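# Sort blanks onto feed ramp and stock rack slots

## Task

At the start one blank (a short plastic bar) already sits at the feed ramp's stop. Put all four blanks of that same color on the ramp, each lying straight across it, side by side in a single row packed tightly against the stop. Place each of the other four blanks flat on the floor of the stock rack, one in a slot between two ribs, centered along the length of its slot. Finally release everything and move the grippers away.

## Robot and tools

Robot: two seven-joint arms, left_arm and right_arm, each ending in a two-finger parallel gripper. Both sit on tilted mounting plates carried by one metal frame behind them. Calibrated bases: left_arm at (-0.037, +0.394, +0.236) m, right_arm at (+0.016, -0.156, +0.236) m.

Scene frame: origin at table-top height, midway between the two nominal bases; +x points out over the table, +y toward left_arm, +z up. Camera names do not match arm sides. Results give each gripper's end_effector_position (metres) and end_effector_quat_wxyz in this frame; they can be off by a few centimetres. The position is the point midway between the finger pads; fingertips stick out 17.5 mm past it. Gripper axes: fingers point along its +z, pads close along its x.

The row: every motion call uses rows of exactly 18 numbers, each in [-1, 1], covering both arms even if one stays still: left_arm dx, dy, dz, rx, ry, rz, then left gripper position, force_limit, speed; then the same nine for right_arm. The six pose numbers are an offset, not a pose: they are measured from that arm's Hand target as it was when the call began, along the Hand target's own gripper axes (not scene axes). Scale: 1.0 equals 0.6 m for dx, dy, dz and 180 degrees for rotation; rx, ry, rz form one rotation vector. Every row in one call is counted from that same starting Hand target, not from the row before. The next call starts from the new Hand target, so sending the same offset again moves further. Six zeros re-command the current Hand target. The three gripper numbers are absolute settings: position +1 = open 50 mm, about -0.65 = pads touching, -1 = close until something blocks. force_limit: -1 about 20 N, 0 about 102 N, +1 about 185 N per pad (real force can be ~15 N higher). speed: -1 20 mm/s, 0 85 mm/s, +1 150 mm/s. A 0 is a real command, so to leave a gripper alone resend its last three values. New force_limit or speed only apply when position changes by at least 0.01; to soften a grip, open first.

execute_actions: "actions" holds zero or one item. [] just looks and returns state with pictures. {"rows": [...], "steps": n} runs 3 to 15 control steps of 1/30 s, one row per step, repeating the last row. {"steps": n} with no rows waits up to 300 steps, counted from the previous result including your reply time. "cameras": list of names, ["all"] or []. Results are taken 3 steps before the action ends; those remaining steps run afterwards. Each step the commanded pose is clipped to within 70 mm and 16 degrees of the measured gripper pose, so far goals need several calls.

move: "target" is one 18-number row or a list of up to 15 rows, all offsets from the same starting Hand targets. Grippers follow straight paths, without avoiding obstacles or the other arm. "speed" in m/s, 0.002 to 0.5 (default 0.25), one value or one per target; turning is capped at twice that in rad/s and at most 0.873 rad/s. "blend" in metres rounds corners in a list. "blocking" false returns about 0.5 s after start. Whole move lasts 0.5 to 10 s. Gripper values of the first target go out at the start; later targets' gripper values go out on arrival, with the arms paused until fingers settle. The result adds a "move:" line: done (at rest within 3 mm and 2 degrees), off_target, moving, held or fault, plus limits=paced (pose clipped) or limits=held (steps withheld by a check). Neither done nor off_target tells you about contact.

wait: "seconds" 0 to 10; returns early when a move ends. stop: brakes the running move; fingers continue. zoom_image: "camera" (cam_head_left, cam_head_right, cam_high, cam_low, cam_left_wrist, cam_right_wrist) and "region" [x0, y0, x1, y1] in image pixels, at most 504 by 504, on that camera's latest picture. finished_scene: "scene" = current scene number (1 here); irreversible.

Result lines: Hand target (base for the next offsets), end-effector pose, Joint positions, Joint velocities ("within noise" means at rest), Joint torques, Flange force along gripper x y z (includes held weight; absent after a rows call until a move or wait), gripper object_status (0 moving, 1 blocked while opening, 2 blocked while closing = holding, 3 reached position or pads met = usually empty) and position_measured, where opening ≈ (250 - counts) × 0.202 mm. Lines like MOTOR HOT or fault messages may appear.

Suggested order: look, locate blanks, ramp and rack slots in the pictures, grip one blank with position -1 and confirm status 2, carry it, set it down gently, open, lift away; repeat; finally retract both grippers and call finished_scene.

Avoid: dropping blanks, opening on a part still moving, slamming or pressing hard (arms are stiff; a target a few mm past a hard surface pushes with full force), anything leaving the table, and contact between the arms. A torque sensor hitting its limit or a joint straying over 5 degrees halts that arm for 10 s. Holding loads, staying stretched out or pushing toward unreachable poses heats motors; at 75 °C the arm sinks and halts. Large gripper turns can swing the elbow. Occasional tugs may disturb held or loose parts.

Each tool is called after ">>>" as name([rows], argument=value, ...), one row to a line, values as JSON.

## Session

>>> execute_actions(actions=[], cameras=["all"])

Scene clock: 0.00 s of 9600.00 s.
left_arm: end_effector_position=(+0.0986, +0.6792, +0.1191) position_measured=3 object_status=3 end_effector_quat_wxyz=(-0.390, +0.833, +0.391, +0.021) | right_arm: end_effector_position=(+0.6853, +0.1714, +0.1899) position_measured=3 object_status=3 end_effector_quat_wxyz=(-0.554, +0.551, -0.623, +0.024)
Joint positions: left_arm=[0.442 1.544 -0.77 2.428 0.594 -0.245 0.557] | right_arm=[-1.046 1.859 1.121 1.648 0.075 -1.13 2.845]
Joint velocities: within noise
Joint torques (N m): no reading
Flange force (N): no reading
Hand target: left_arm +0.0986, +0.6792, +0.1191; -0.390, +0.833, +0.391, +0.021 | right_arm +0.6853, +0.1714, +0.1899; +0.554, -0.551, +0.623, -0.024

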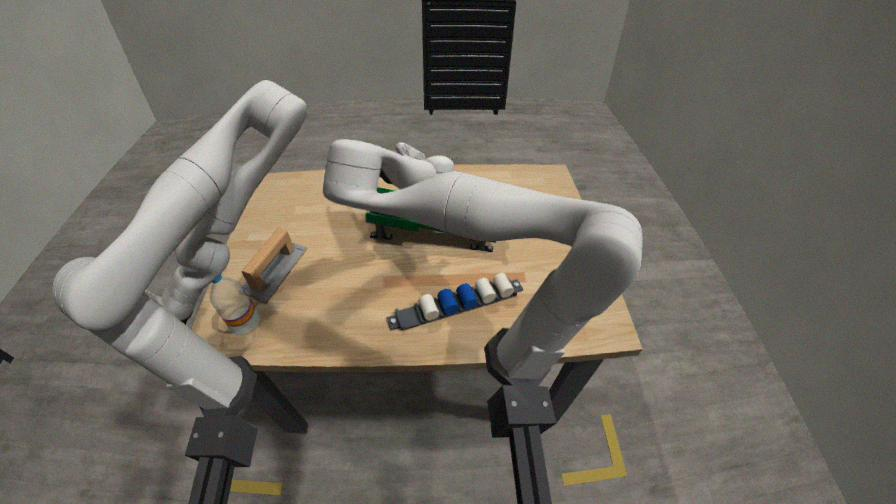

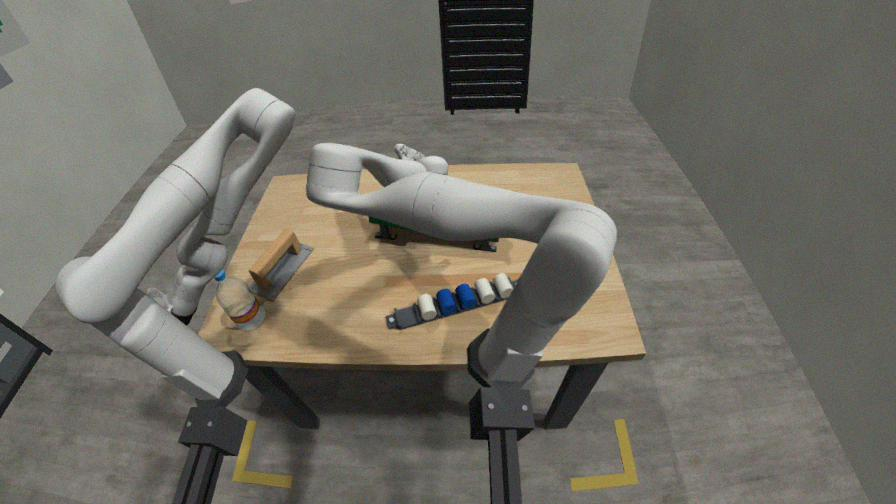

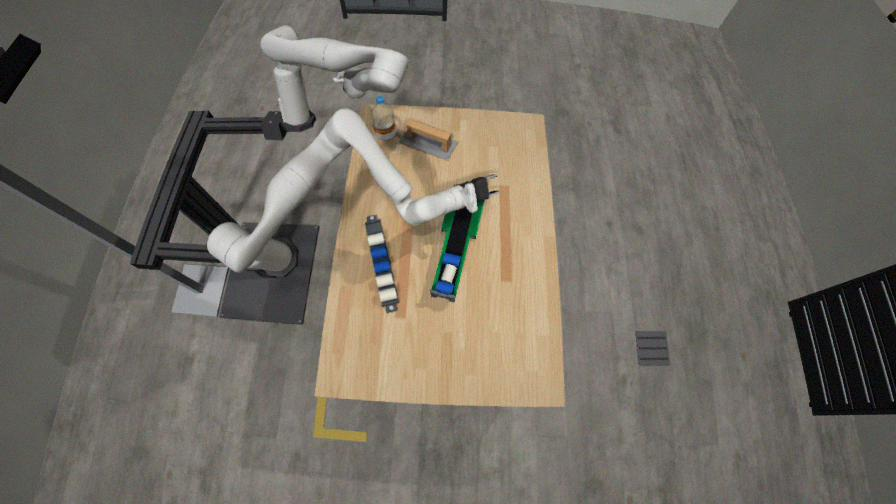

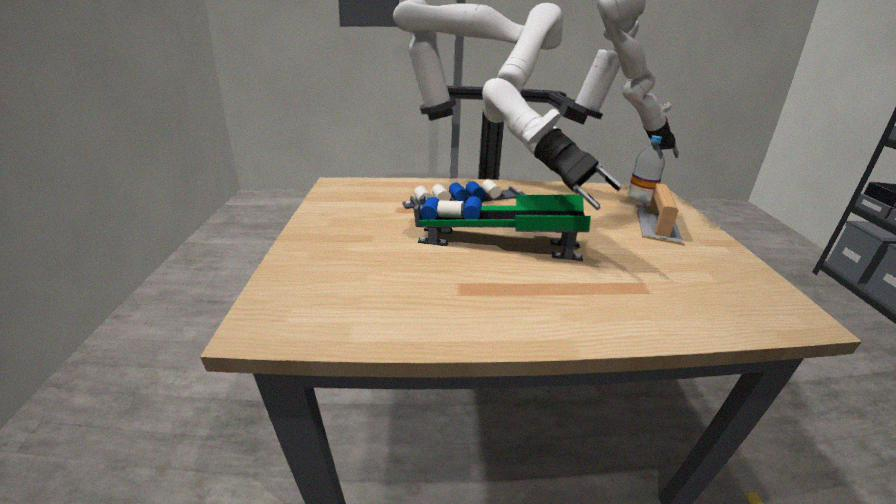

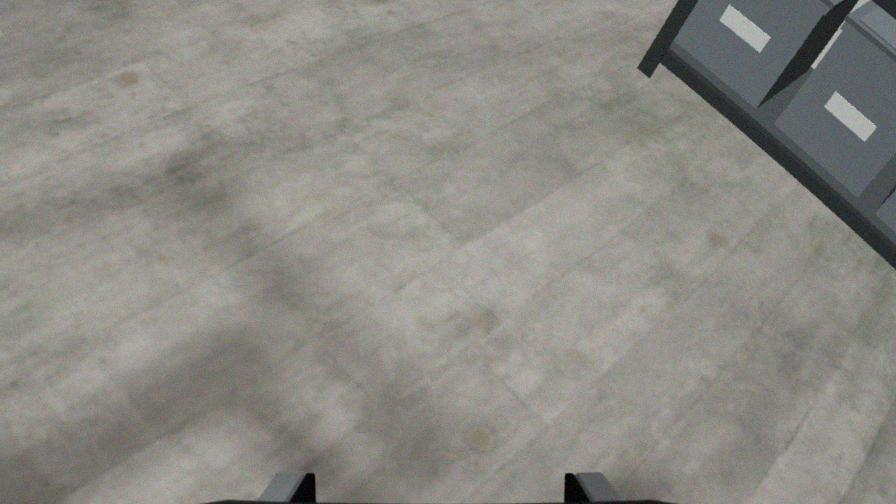

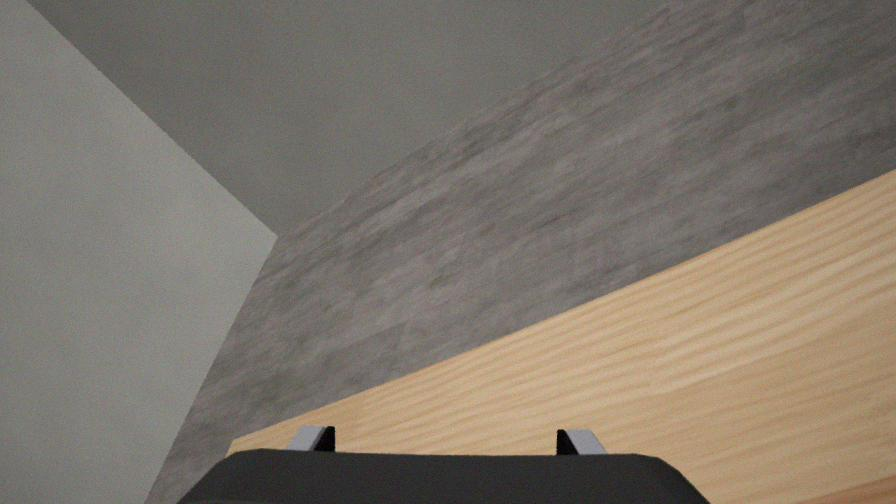

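>>> zoom_image(camera="cam_high", region=[340, 160, 520, 320])

>>> zoom_image(camera="cam_low", region=[390, 160, 610, 280])

>>> zoom_image(camera="cam_head_right", region=[360, 180, 560, 340])

Scaled by 2.800 from the camera's 896x504 image, which has a finer 1280x720 frame.

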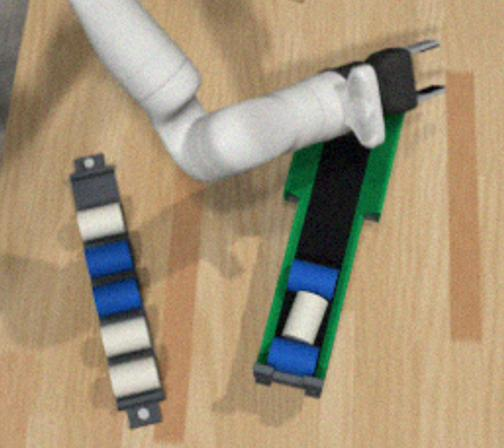

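Scaled by 2.291 from the camera's 896x504 image, which has a finer 1280x720 frame.

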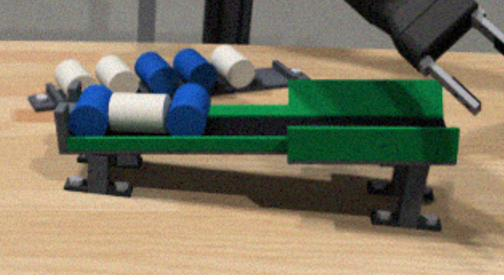

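Scaled by 2.520 from the camera's 896x504 image, which has a finer 1280x720 frame.

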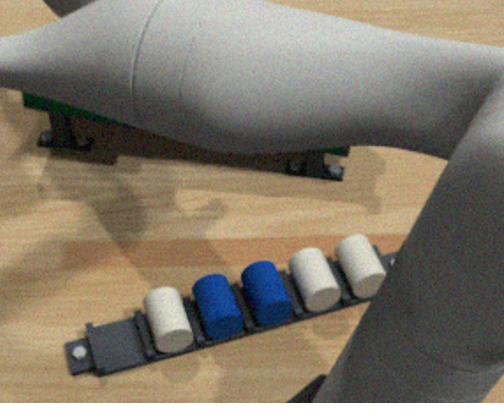

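>>> move(target=[0,0,0,0,0,0,1,-0.7,0,-0.0385,-0.0363,-0.567,-0.276,0.253,-0.0344,1,-0.7,0], speed=0.2)

Scene clock: 4.43 s of 9600.00 s.
left_arm: end_effector_position=(+0.0986, +0.6792, +0.1191) position_measured=3 object_status=3 end_effector_quat_wxyz=(-0.390, +0.833, +0.391, +0.021) | right_arm: end_effector_position=(+0.4507, -0.0184, +0.3500) position_measured=3 object_status=3 end_effector_quat_wxyz=(+0.000, +0.707, -0.707, +0.000)
Joint positions: left_arm=[0.442 1.544 -0.77 2.428 0.594 -0.245 0.557] | right_arm=[-1.252 1.311 1.584 1.667 2.082 -1.421 1.952]
Joint velocities: within noise
Joint torques (N m): left_arm=[3.65 -12.61 -3.5 9.13 0.68 0.03 -0.13] | right_arm=[-6.63 -16.22 7.01 -4.06 0.31 -0.01 0.36]
Flange force (N): left_arm=[3.7 7.8 0.1] | right_arm=[0.7 -5.6 -2.8]
Hand target: left_arm +0.0986, +0.6792, +0.1191; -0.390, +0.833, +0.391, +0.021 | right_arm +0.4507, -0.0184, +0.3500; +0.000, +0.707, -0.707, +0.000
Off the commanded pose: left_arm 0.000 m, 0 deg | right_arm 0.000 m, 0 deg.
Kept back: nothing.
move: done
camera_calibration:
cam_right_wrist: T_world_to_cam=[[0.0230028, -0.999611, 0.0157541, -0.0346081], [-0.99922, -0.0224824, 0.032451, 0.490158], [-0.0320842, -0.0164882, -0.999349, 0.531861], [0, 0, 0, 1]] pos_world=[0.507636, -0.0148053, 0.516154]

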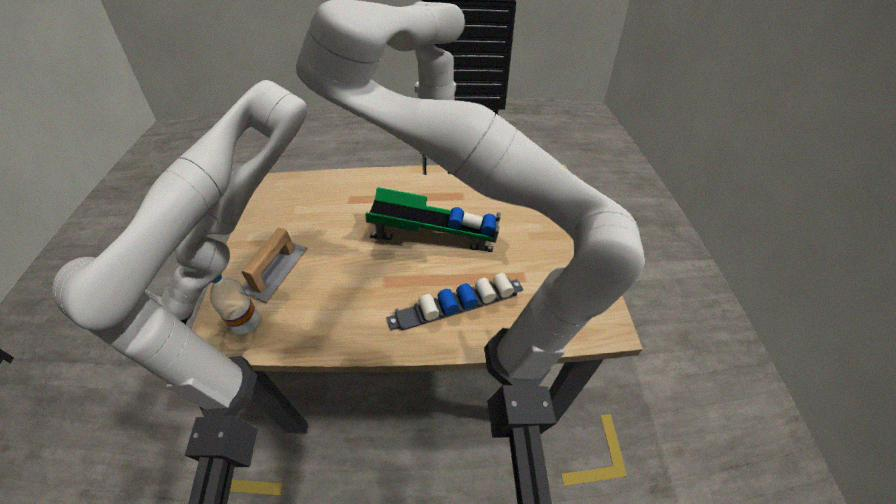

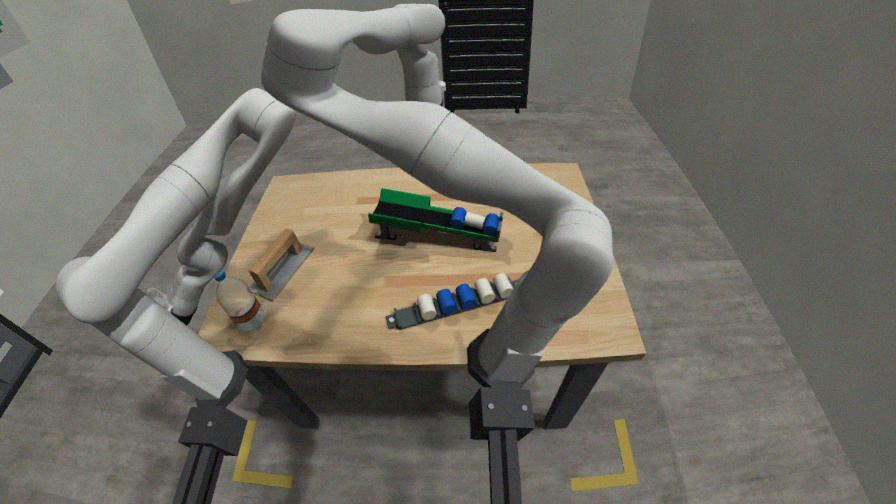

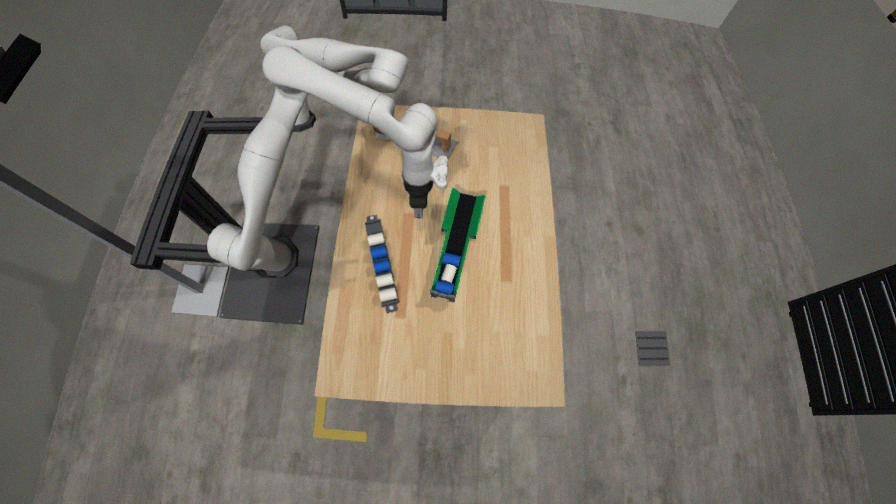

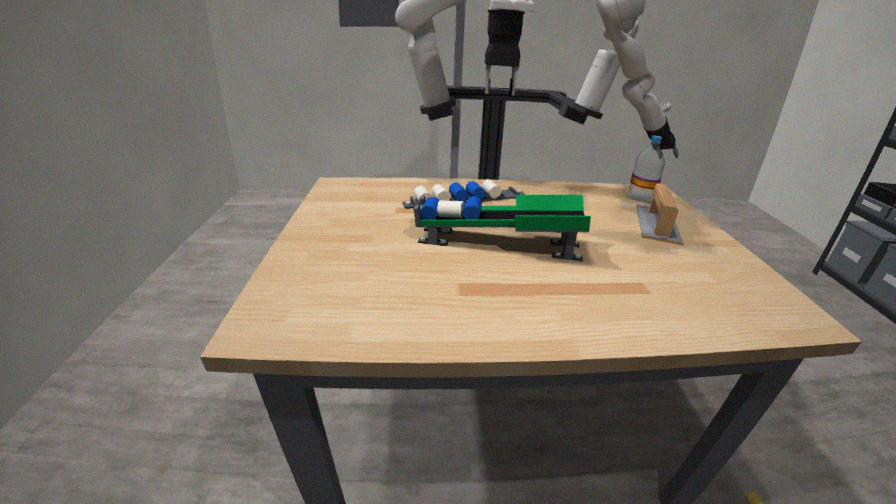

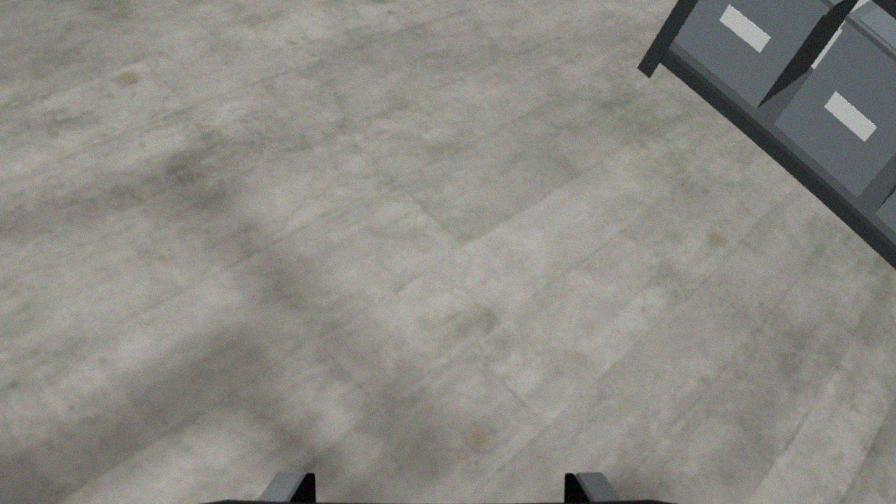

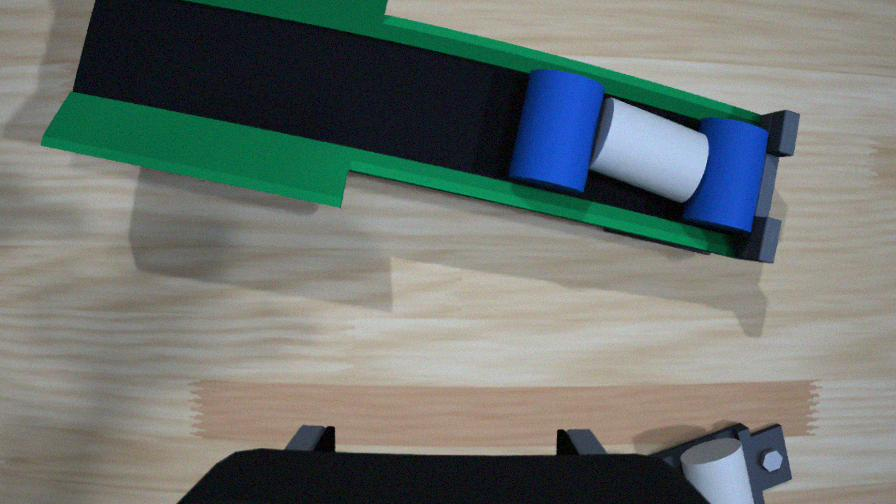

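>>> zoom_image(camera="cam_right_wrist", region=[480, 50, 820, 280])

>>> zoom_image(camera="cam_low", region=[400, 180, 520, 250])

>>> zoom_image(camera="cam_head_left", region=[360, 180, 540, 340])

Scaled by 1.482 from the camera's 896x504 image, which has a finer 1280x720 frame.

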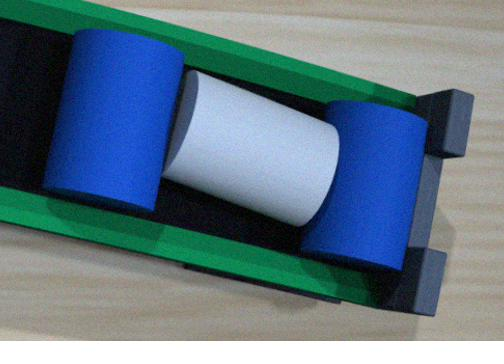

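Scaled by 4.200 from the camera's 896x504 image, which has a finer 1280x720 frame.

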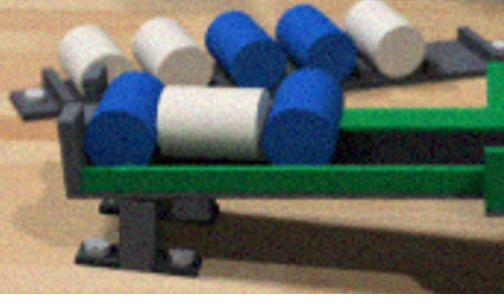

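Scaled by 2.800 from the camera's 896x504 image, which has a finer 1280x720 frame.

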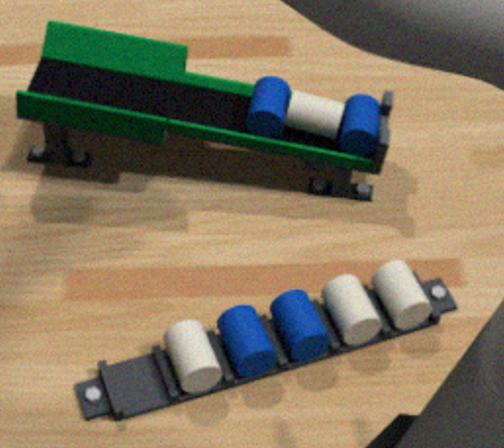

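>>> move(target=[0,0,0,0,0,0,1,-0.7,0,0.1777,-0.1605,0.1667,0,0,-0.359,1,-0.7,0], speed=0.25)

>>> zoom_image(camera="cam_right_wrist", region=[200, 0, 700, 504])

Scene clock: 8.00 s of 9600.00 s.
left_arm: end_effector_position=(+0.0986, +0.6792, +0.1191) position_measured=3 object_status=3 end_effector_quat_wxyz=(-0.390, +0.833, +0.391, +0.021) | right_arm: end_effector_position=(+0.5470, -0.1249, +0.2501) position_measured=3 object_status=3 end_effector_quat_wxyz=(+0.000, +0.976, -0.219, +0.000)
Joint positions: left_arm=[0.442 1.544 -0.77 2.428 0.594 -0.245 0.557] | right_arm=[-0.861 1.269 1.282 1.545 2.134 -1.13 3.197]
Joint velocities: left_arm=[within noise] | right_arm=[0.002 0 -0.002 -0.001 0.001 0.001 0.005]
Joint torques (N m): left_arm=[3.6 -12.6 -3.5 9.15 0.67 0.03 -0.08] | right_arm=[-8.01 -18.56 6.26 -4.38 0.24 0.19 0.29]
Flange force (N): left_arm=[3.8 8.0 -0.2] | right_arm=[4.9 0.2 -2.0]
Hand target: left_arm +0.0986, +0.6792, +0.1191; -0.390, +0.833, +0.391, +0.021 | right_arm +0.5470, -0.1249, +0.2500; +0.000, +0.976, -0.219, +0.000
Off the commanded pose: left_arm 0.000 m, 0 deg | right_arm 0.000 m, 0 deg.
Kept back: nothing.
move: done
camera_calibration:
cam_right_wrist: T_world_to_cam=[[0.912877, -0.407915, 0.0161644, -0.554712], [-0.408233, -0.912297, 0.0325623, 0.152822], [0.00146404, -0.0363242, -0.999339, 0.412465], [0, 0, 0, 1]] pos_world=[0.568166, -0.0718742, 0.416183]

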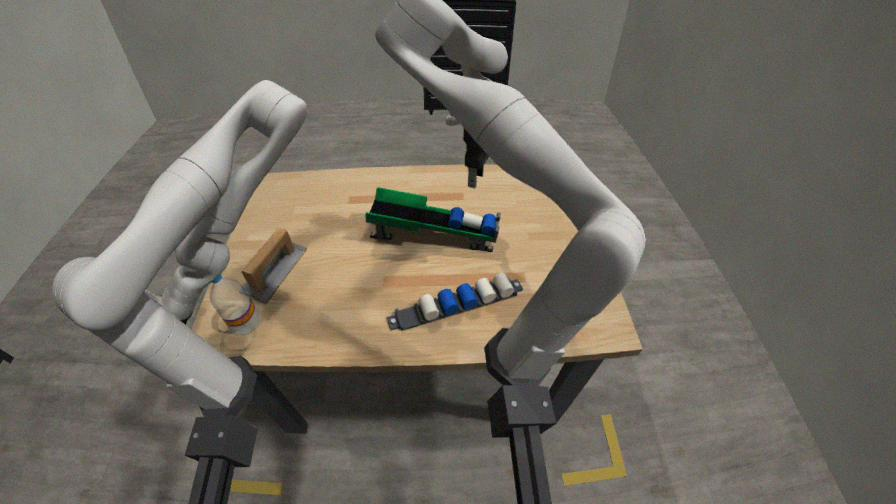

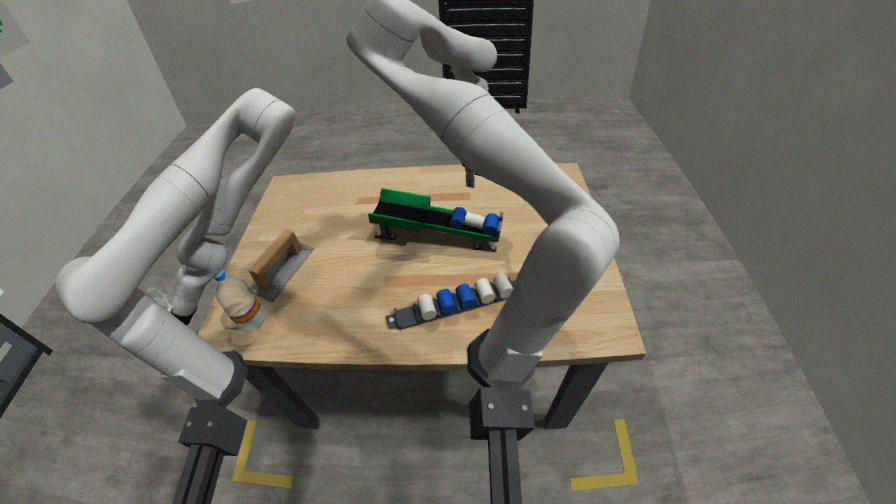

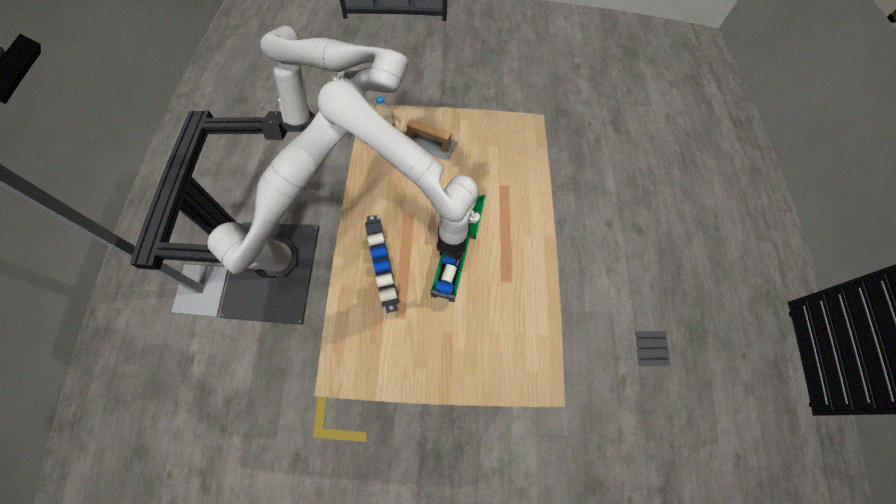

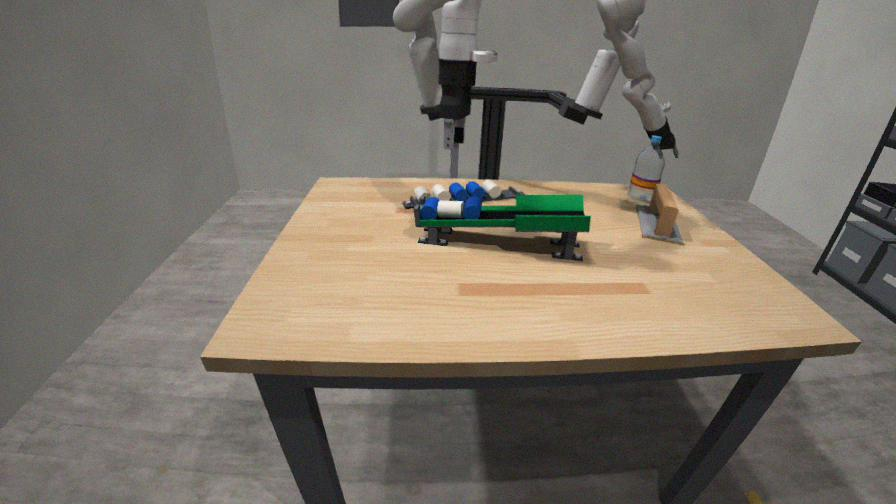

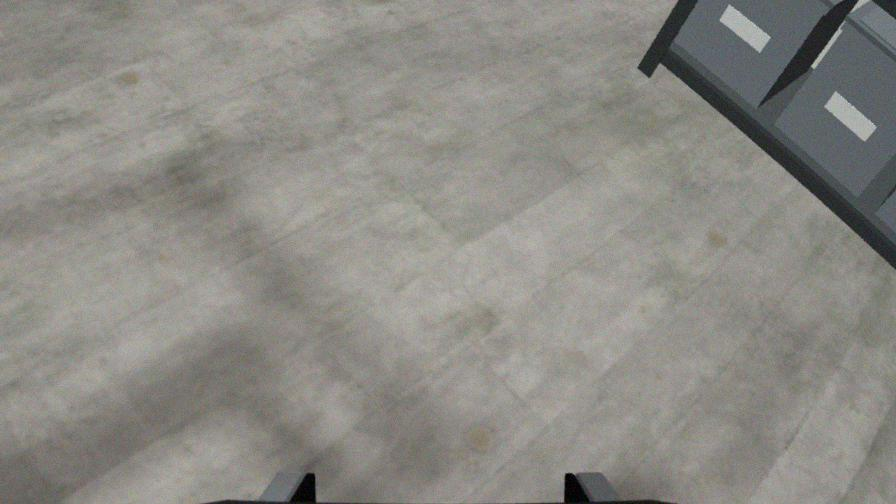

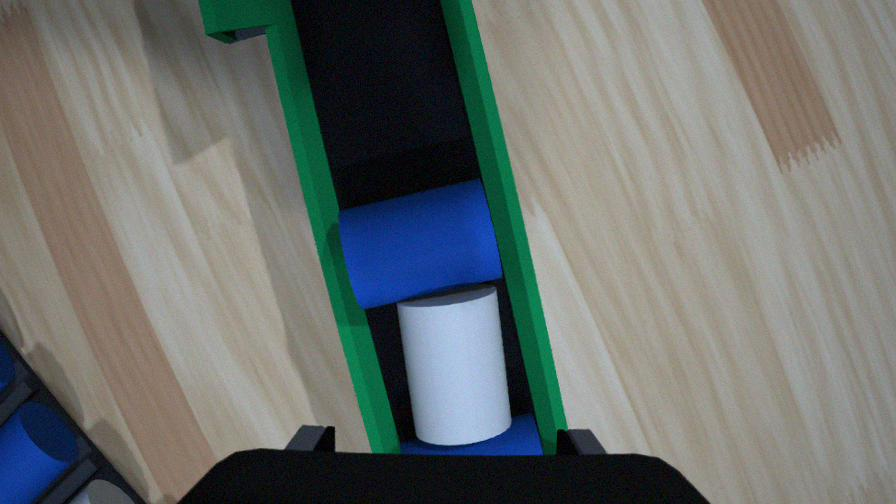

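Scaled by 1.000.

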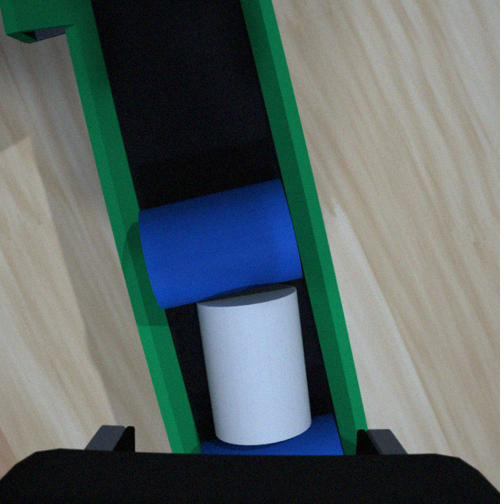

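>>> move(target=[0,0,0,0,0,0,1,-0.7,0,0.0047,-0.0095,0.1333,0,0,-0.039,1,-0.7,0], speed=0.2, cameras=["cam_right_wrist","cam_low"])

>>> zoom_image(camera="cam_low", region=[400, 120, 540, 250])

Scene clock: 9.40 s of 9600.00 s.
left_arm: end_effector_position=(+0.0986, +0.6792, +0.1191) position_measured=3 object_status=3 end_effector_quat_wxyz=(-0.390, +0.833, +0.391, +0.021) | right_arm: end_effector_position=(+0.5521, -0.1210, +0.1701) position_measured=3 object_status=3 end_effector_quat_wxyz=(+0.000, +0.987, -0.159, +0.000)
Joint positions: left_arm=[0.442 1.544 -0.77 2.428 0.594 -0.245 0.557] | right_arm=[-0.795 1.372 1.169 1.54 2.046 -0.999 3.352]
Joint velocities: within noise
Joint torques (N m): left_arm=[3.59 -12.57 -3.49 9.1 0.67 0.06 -0.03] | right_arm=[-8.26 -19.63 6.4 -3.53 0.22 0.16 0.24]
Flange force (N): left_arm=[3.9 7.7 -0.2] | right_arm=[4.5 1.3 -1.4]
Hand target: left_arm +0.0986, +0.6792, +0.1191; -0.390, +0.833, +0.391, +0.021 | right_arm +0.5520, -0.1210, +0.1700; +0.000, +0.987, -0.159, +0.000
Off the commanded pose: left_arm 0.000 m, 0 deg | right_arm 0.000 m, 0 deg.
Kept back: nothing.
move: done
camera_calibration:
cam_right_wrist: T_world_to_cam=[[0.955957, -0.293057, 0.0162188, -0.566306], [-0.293445, -0.955422, 0.0325526, 0.0924785], [0.00595601, -0.0358783, -0.999338, 0.330277], [0, 0, 0, 1]] pos_world=[0.566535, -0.0657544, 0.336233]
Images, in order (width x height): cam_low 896x504, cam_right_wrist 896x504.

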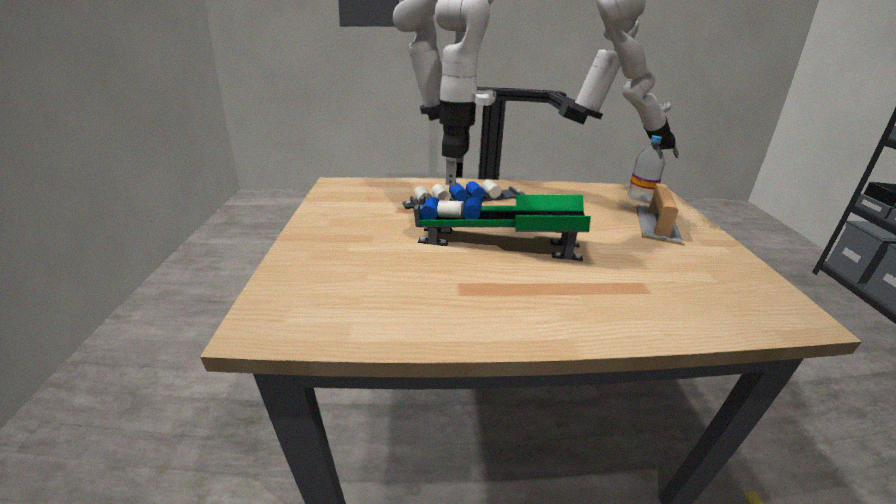

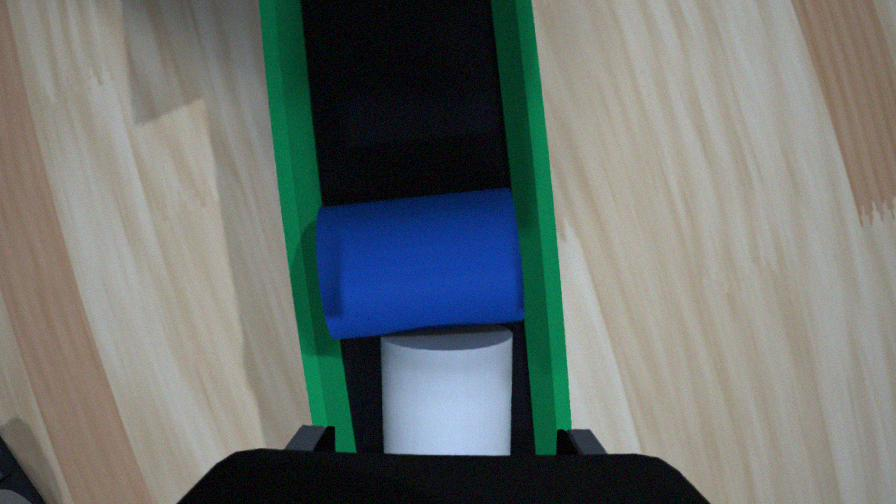

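Scaled by 3.600 from the camera's 896x504 image, which has a finer 1280x720 frame.

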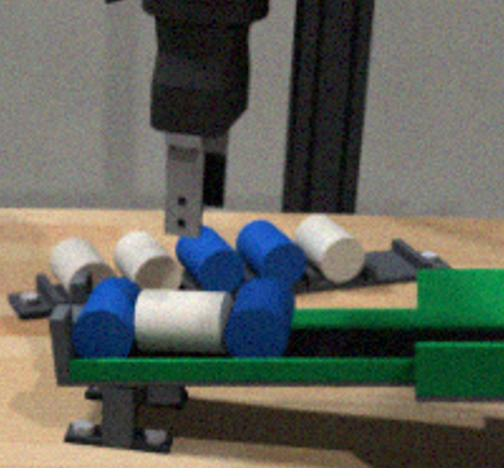

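>>> move(target=[0,0,0,0,0,0,1,-0.7,0,0,0,0.075,0,0,0,1,-0.7,0], speed=0.1, cameras=["cam_right_wrist","cam_low","cam_head_left"])

>>> zoom_image(camera="cam_low", region=[400, 150, 520, 250])

>>> zoom_image(camera="cam_head_left", region=[420, 150, 530, 260])

Scene clock: 10.80 s of 9600.00 s.
left_arm: end_effector_position=(+0.0986, +0.6792, +0.1191) position_measured=3 object_status=3 end_effector_quat_wxyz=(-0.390, +0.833, +0.391, +0.021) | right_arm: end_effector_position=(+0.5521, -0.1209, +0.1251) position_measured=3 object_status=3 end_effector_quat_wxyz=(+0.000, +0.987, -0.159, +0.000)
Joint positions: left_arm=[0.442 1.544 -0.77 2.428 0.594 -0.245 0.557] | right_arm=[-0.759 1.437 1.116 1.529 1.987 -0.935 3.38]
Joint velocities: within noise
Joint torques (N m): left_arm=[3.54 -12.61 -3.55 9.13 0.65 0.06 -0.07] | right_arm=[-7.96 -20.08 6.23 -2.89 0.21 0.19 0.27]
Flange force (N): left_arm=[3.5 8.0 -0.2] | right_arm=[4.3 0.7 -1.7]
Hand target: left_arm +0.0986, +0.6792, +0.1191; -0.390, +0.833, +0.391, +0.021 | right_arm +0.5521, -0.1210, +0.1250; +0.000, +0.987, -0.159, +0.000
Off the commanded pose: left_arm 0.000 m, 0 deg | right_arm 0.000 m, 0 deg.
Kept back: nothing.
move: done
camera_calibration:
cam_right_wrist: T_world_to_cam=[[0.955973, -0.293005, 0.0162169, -0.565592], [-0.293393, -0.95544, 0.0324948, 0.0939513], [0.00597316, -0.0358221, -0.99934, 0.285303], [0, 0, 0, 1]] pos_world=[0.566551, -0.0657363, 0.291234]
Images, in order (width x height): cam_head_left 896x504, cam_low 896x504, cam_right_wrist 896x504.

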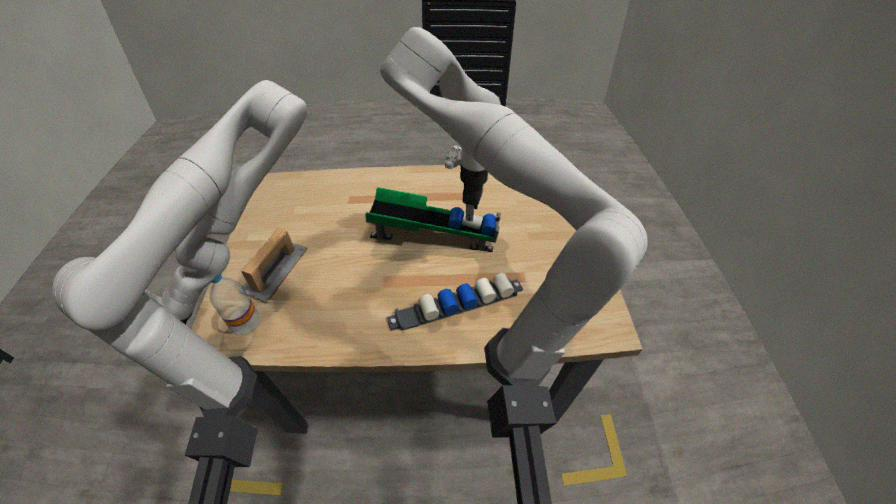

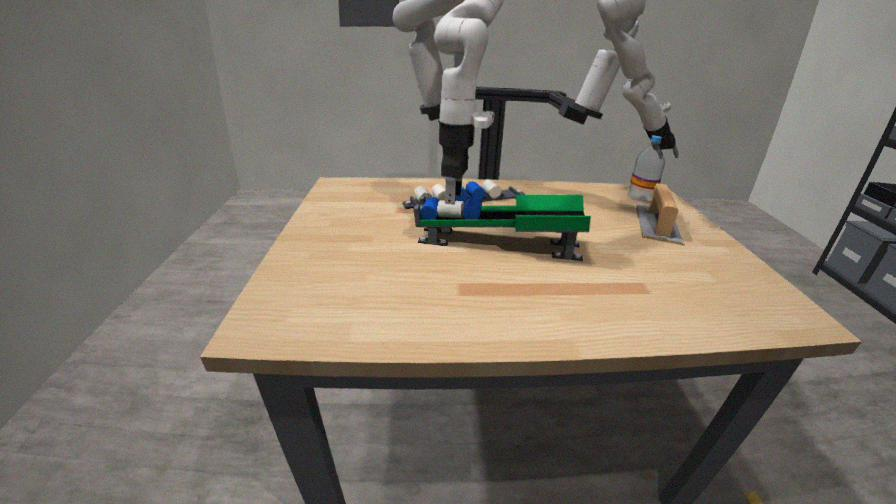

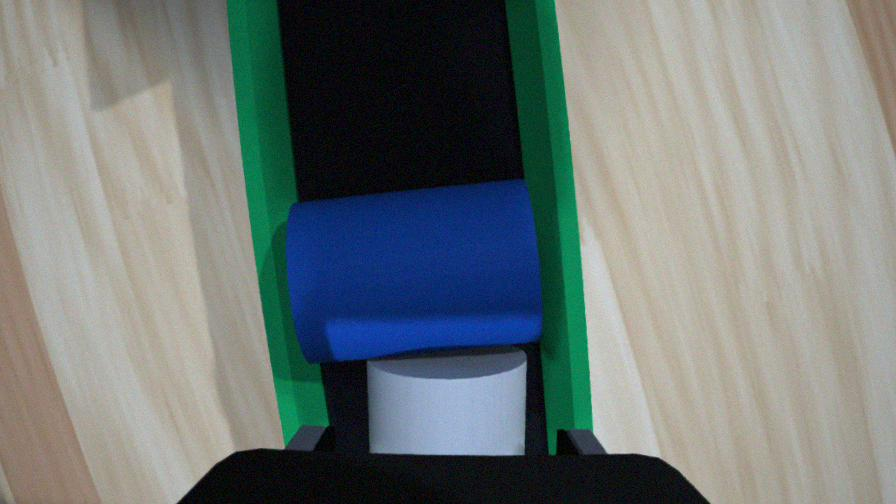

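Scaled by 4.200 from the camera's 896x504 image, which has a finer 1280x720 frame.

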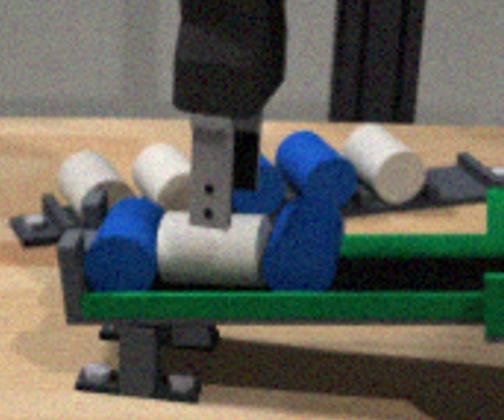

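Scaled by 4.582 from the camera's 896x504 image, which has a finer 1280x720 frame.

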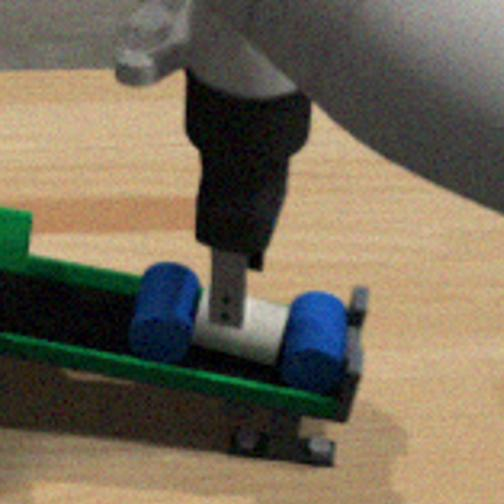

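>>> move(target=[0,0,0,0,0,0,1,-0.7,0,0,0,0.05,0,0,0,1,-0.7,0], speed=0.08, cameras=["cam_right_wrist","cam_low","cam_head_left"])

>>> zoom_image(camera="cam_low", region=[400, 150, 520, 250])

>>> zoom_image(camera="cam_head_left", region=[420, 150, 530, 260])

Scene clock: 11.87 s of 9600.00 s.
left_arm: end_effector_position=(+0.0986, +0.6792, +0.1191) position_measured=3 object_status=3 end_effector_quat_wxyz=(-0.390, +0.833, +0.391, +0.021) | right_arm: end_effector_position=(+0.5521, -0.1210, +0.0951) position_measured=3 object_status=3 end_effector_quat_wxyz=(+0.000, +0.987, -0.159, +0.000)
Joint positions: left_arm=[0.442 1.544 -0.77 2.428 0.594 -0.245 0.557] | right_arm=[-0.734 1.481 1.084 1.513 1.951 -0.896 3.396]
Joint velocities: within noise
Joint torques (N m): left_arm=[3.66 -12.64 -3.46 9.11 0.66 0.03 -0.07] | right_arm=[-8.29 -20.21 5.71 -2.53 0.12 0.08 0.31]
Flange force (N): left_arm=[3.9 7.8 0.1] | right_arm=[5.2 0.9 -2.1]
Hand target: left_arm +0.0986, +0.6792, +0.1191; -0.390, +0.833, +0.391, +0.021 | right_arm +0.5521, -0.1210, +0.0950; +0.000, +0.987, -0.159, +0.000
Off the commanded pose: left_arm 0.000 m, 0 deg | right_arm 0.000 m, 0 deg.
Kept back: nothing.
move: done
camera_calibration:
cam_right_wrist: T_world_to_cam=[[0.955975, -0.292999, 0.0162227, -0.565114], [-0.293387, -0.95544, 0.0325283, 0.0949124], [0.00596902, -0.0358558, -0.999339, 0.255321], [0, 0, 0, 1]] pos_world=[0.566557, -0.0657402, 0.261233]
Images, in order (width x height): cam_head_left 896x504, cam_low 896x504, cam_right_wrist 896x504.

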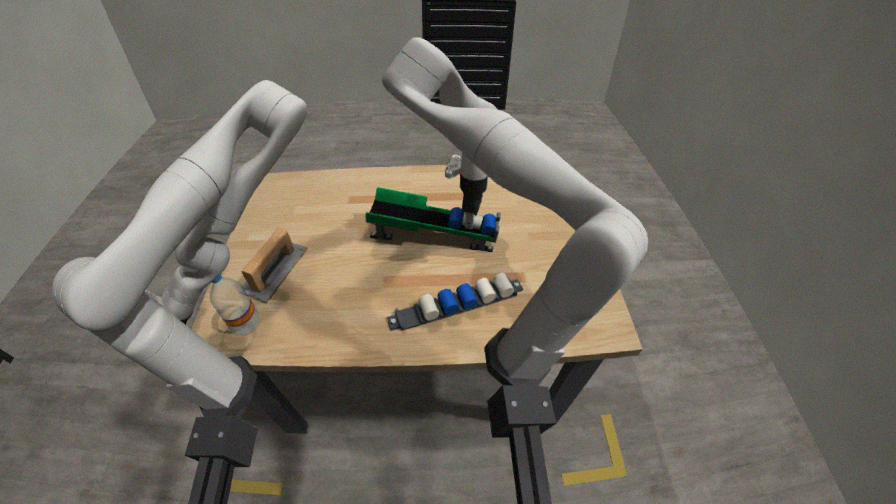

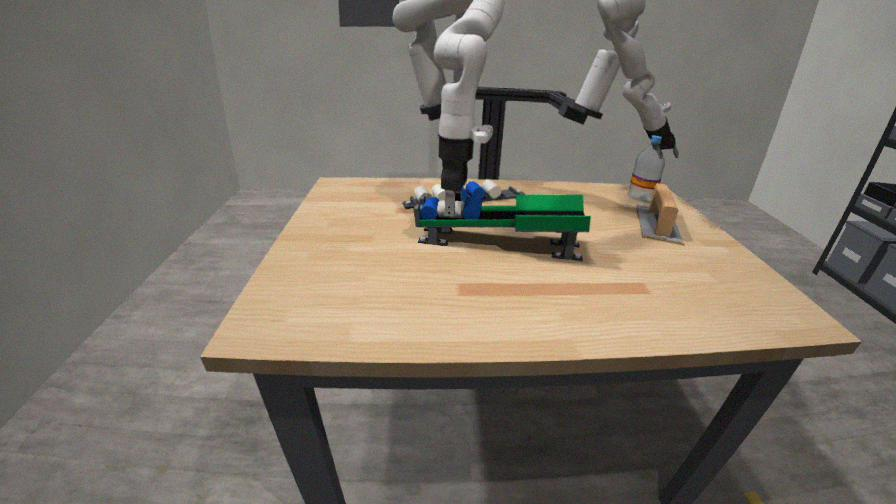

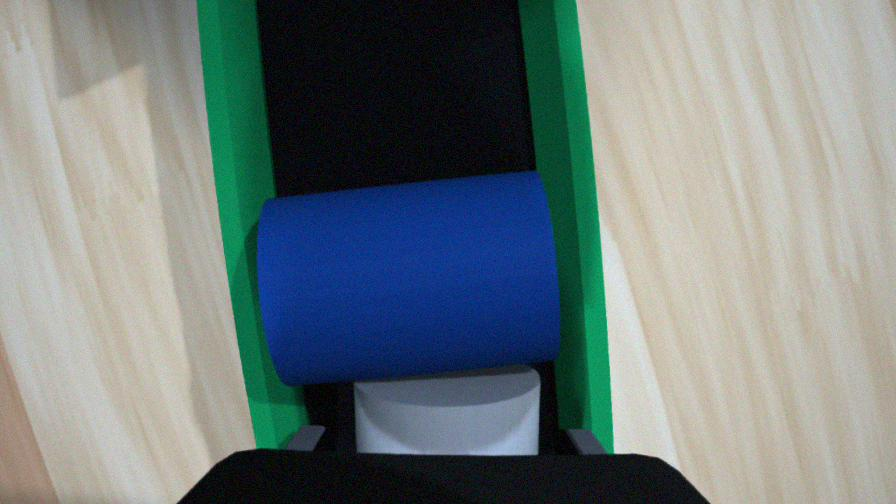

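Scaled by 4.200 from the camera's 896x504 image, which has a finer 1280x720 frame.

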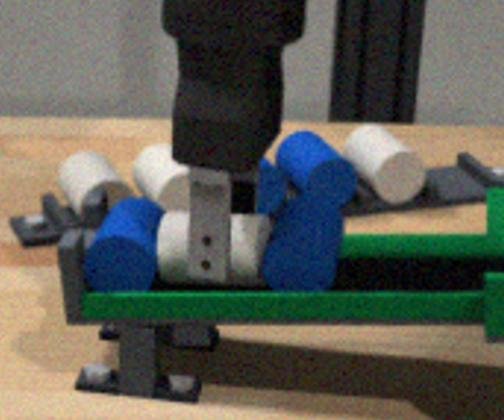

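Scaled by 4.582 from the camera's 896x504 image, which has a finer 1280x720 frame.

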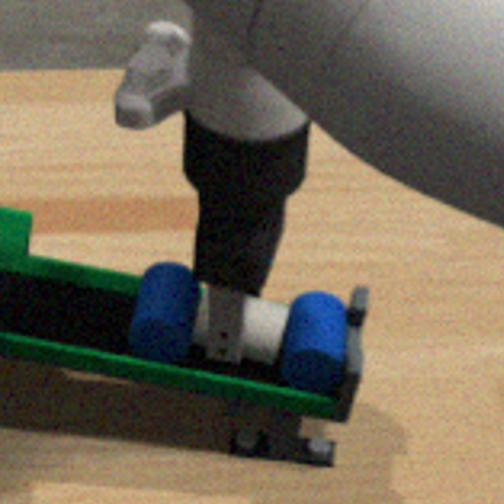

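>>> move(target=[0,0,0,0,0,0,1,-0.7,0,0,0,0,0,0,0,-1,-0.7,-0.3], cameras=["cam_low"])

Scene clock: 12.80 s of 9600.00 s.
left_arm: end_effector_position=(+0.0986, +0.6792, +0.1191) position_measured=3 object_status=3 end_effector_quat_wxyz=(-0.390, +0.833, +0.391, +0.021) | right_arm: end_effector_position=(+0.5521, -0.1209, +0.0950) position_measured=57 object_status=2 end_effector_quat_wxyz=(+0.000, +0.987, -0.159, +0.000)
Joint positions: left_arm=[0.442 1.544 -0.77 2.428 0.594 -0.245 0.557] | right_arm=[-0.734 1.482 1.083 1.513 1.95 -0.896 3.396]
Joint velocities: within noise
Joint torques (N m): left_arm=[3.62 -12.68 -3.51 9.17 0.67 0.06 -0.05] | right_arm=[-8.14 -20.45 5.99 -2.43 0.29 0.1 0.24]
Flange force (N): left_arm=[3.7 8.0 0.2] | right_arm=[4.9 0.7 -1.2]
Hand target: left_arm +0.0986, +0.6792, +0.1191; -0.390, +0.833, +0.391, +0.021 | right_arm +0.5521, -0.1209, +0.0950; +0.000, +0.987, -0.159, +0.000
Off the commanded pose: left_arm 0.000 m, 0 deg | right_arm 0.000 m, 0 deg.
Kept back: nothing.
move: done
Images, in order (width x height): cam_low 896x504.

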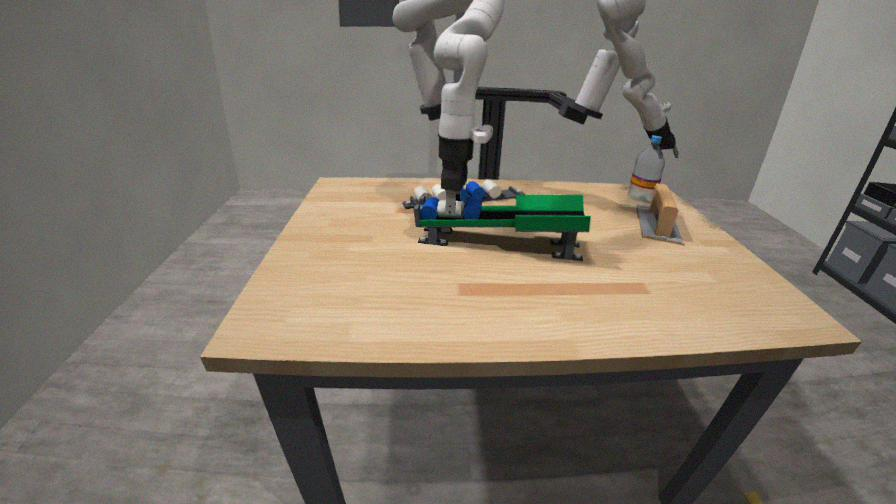

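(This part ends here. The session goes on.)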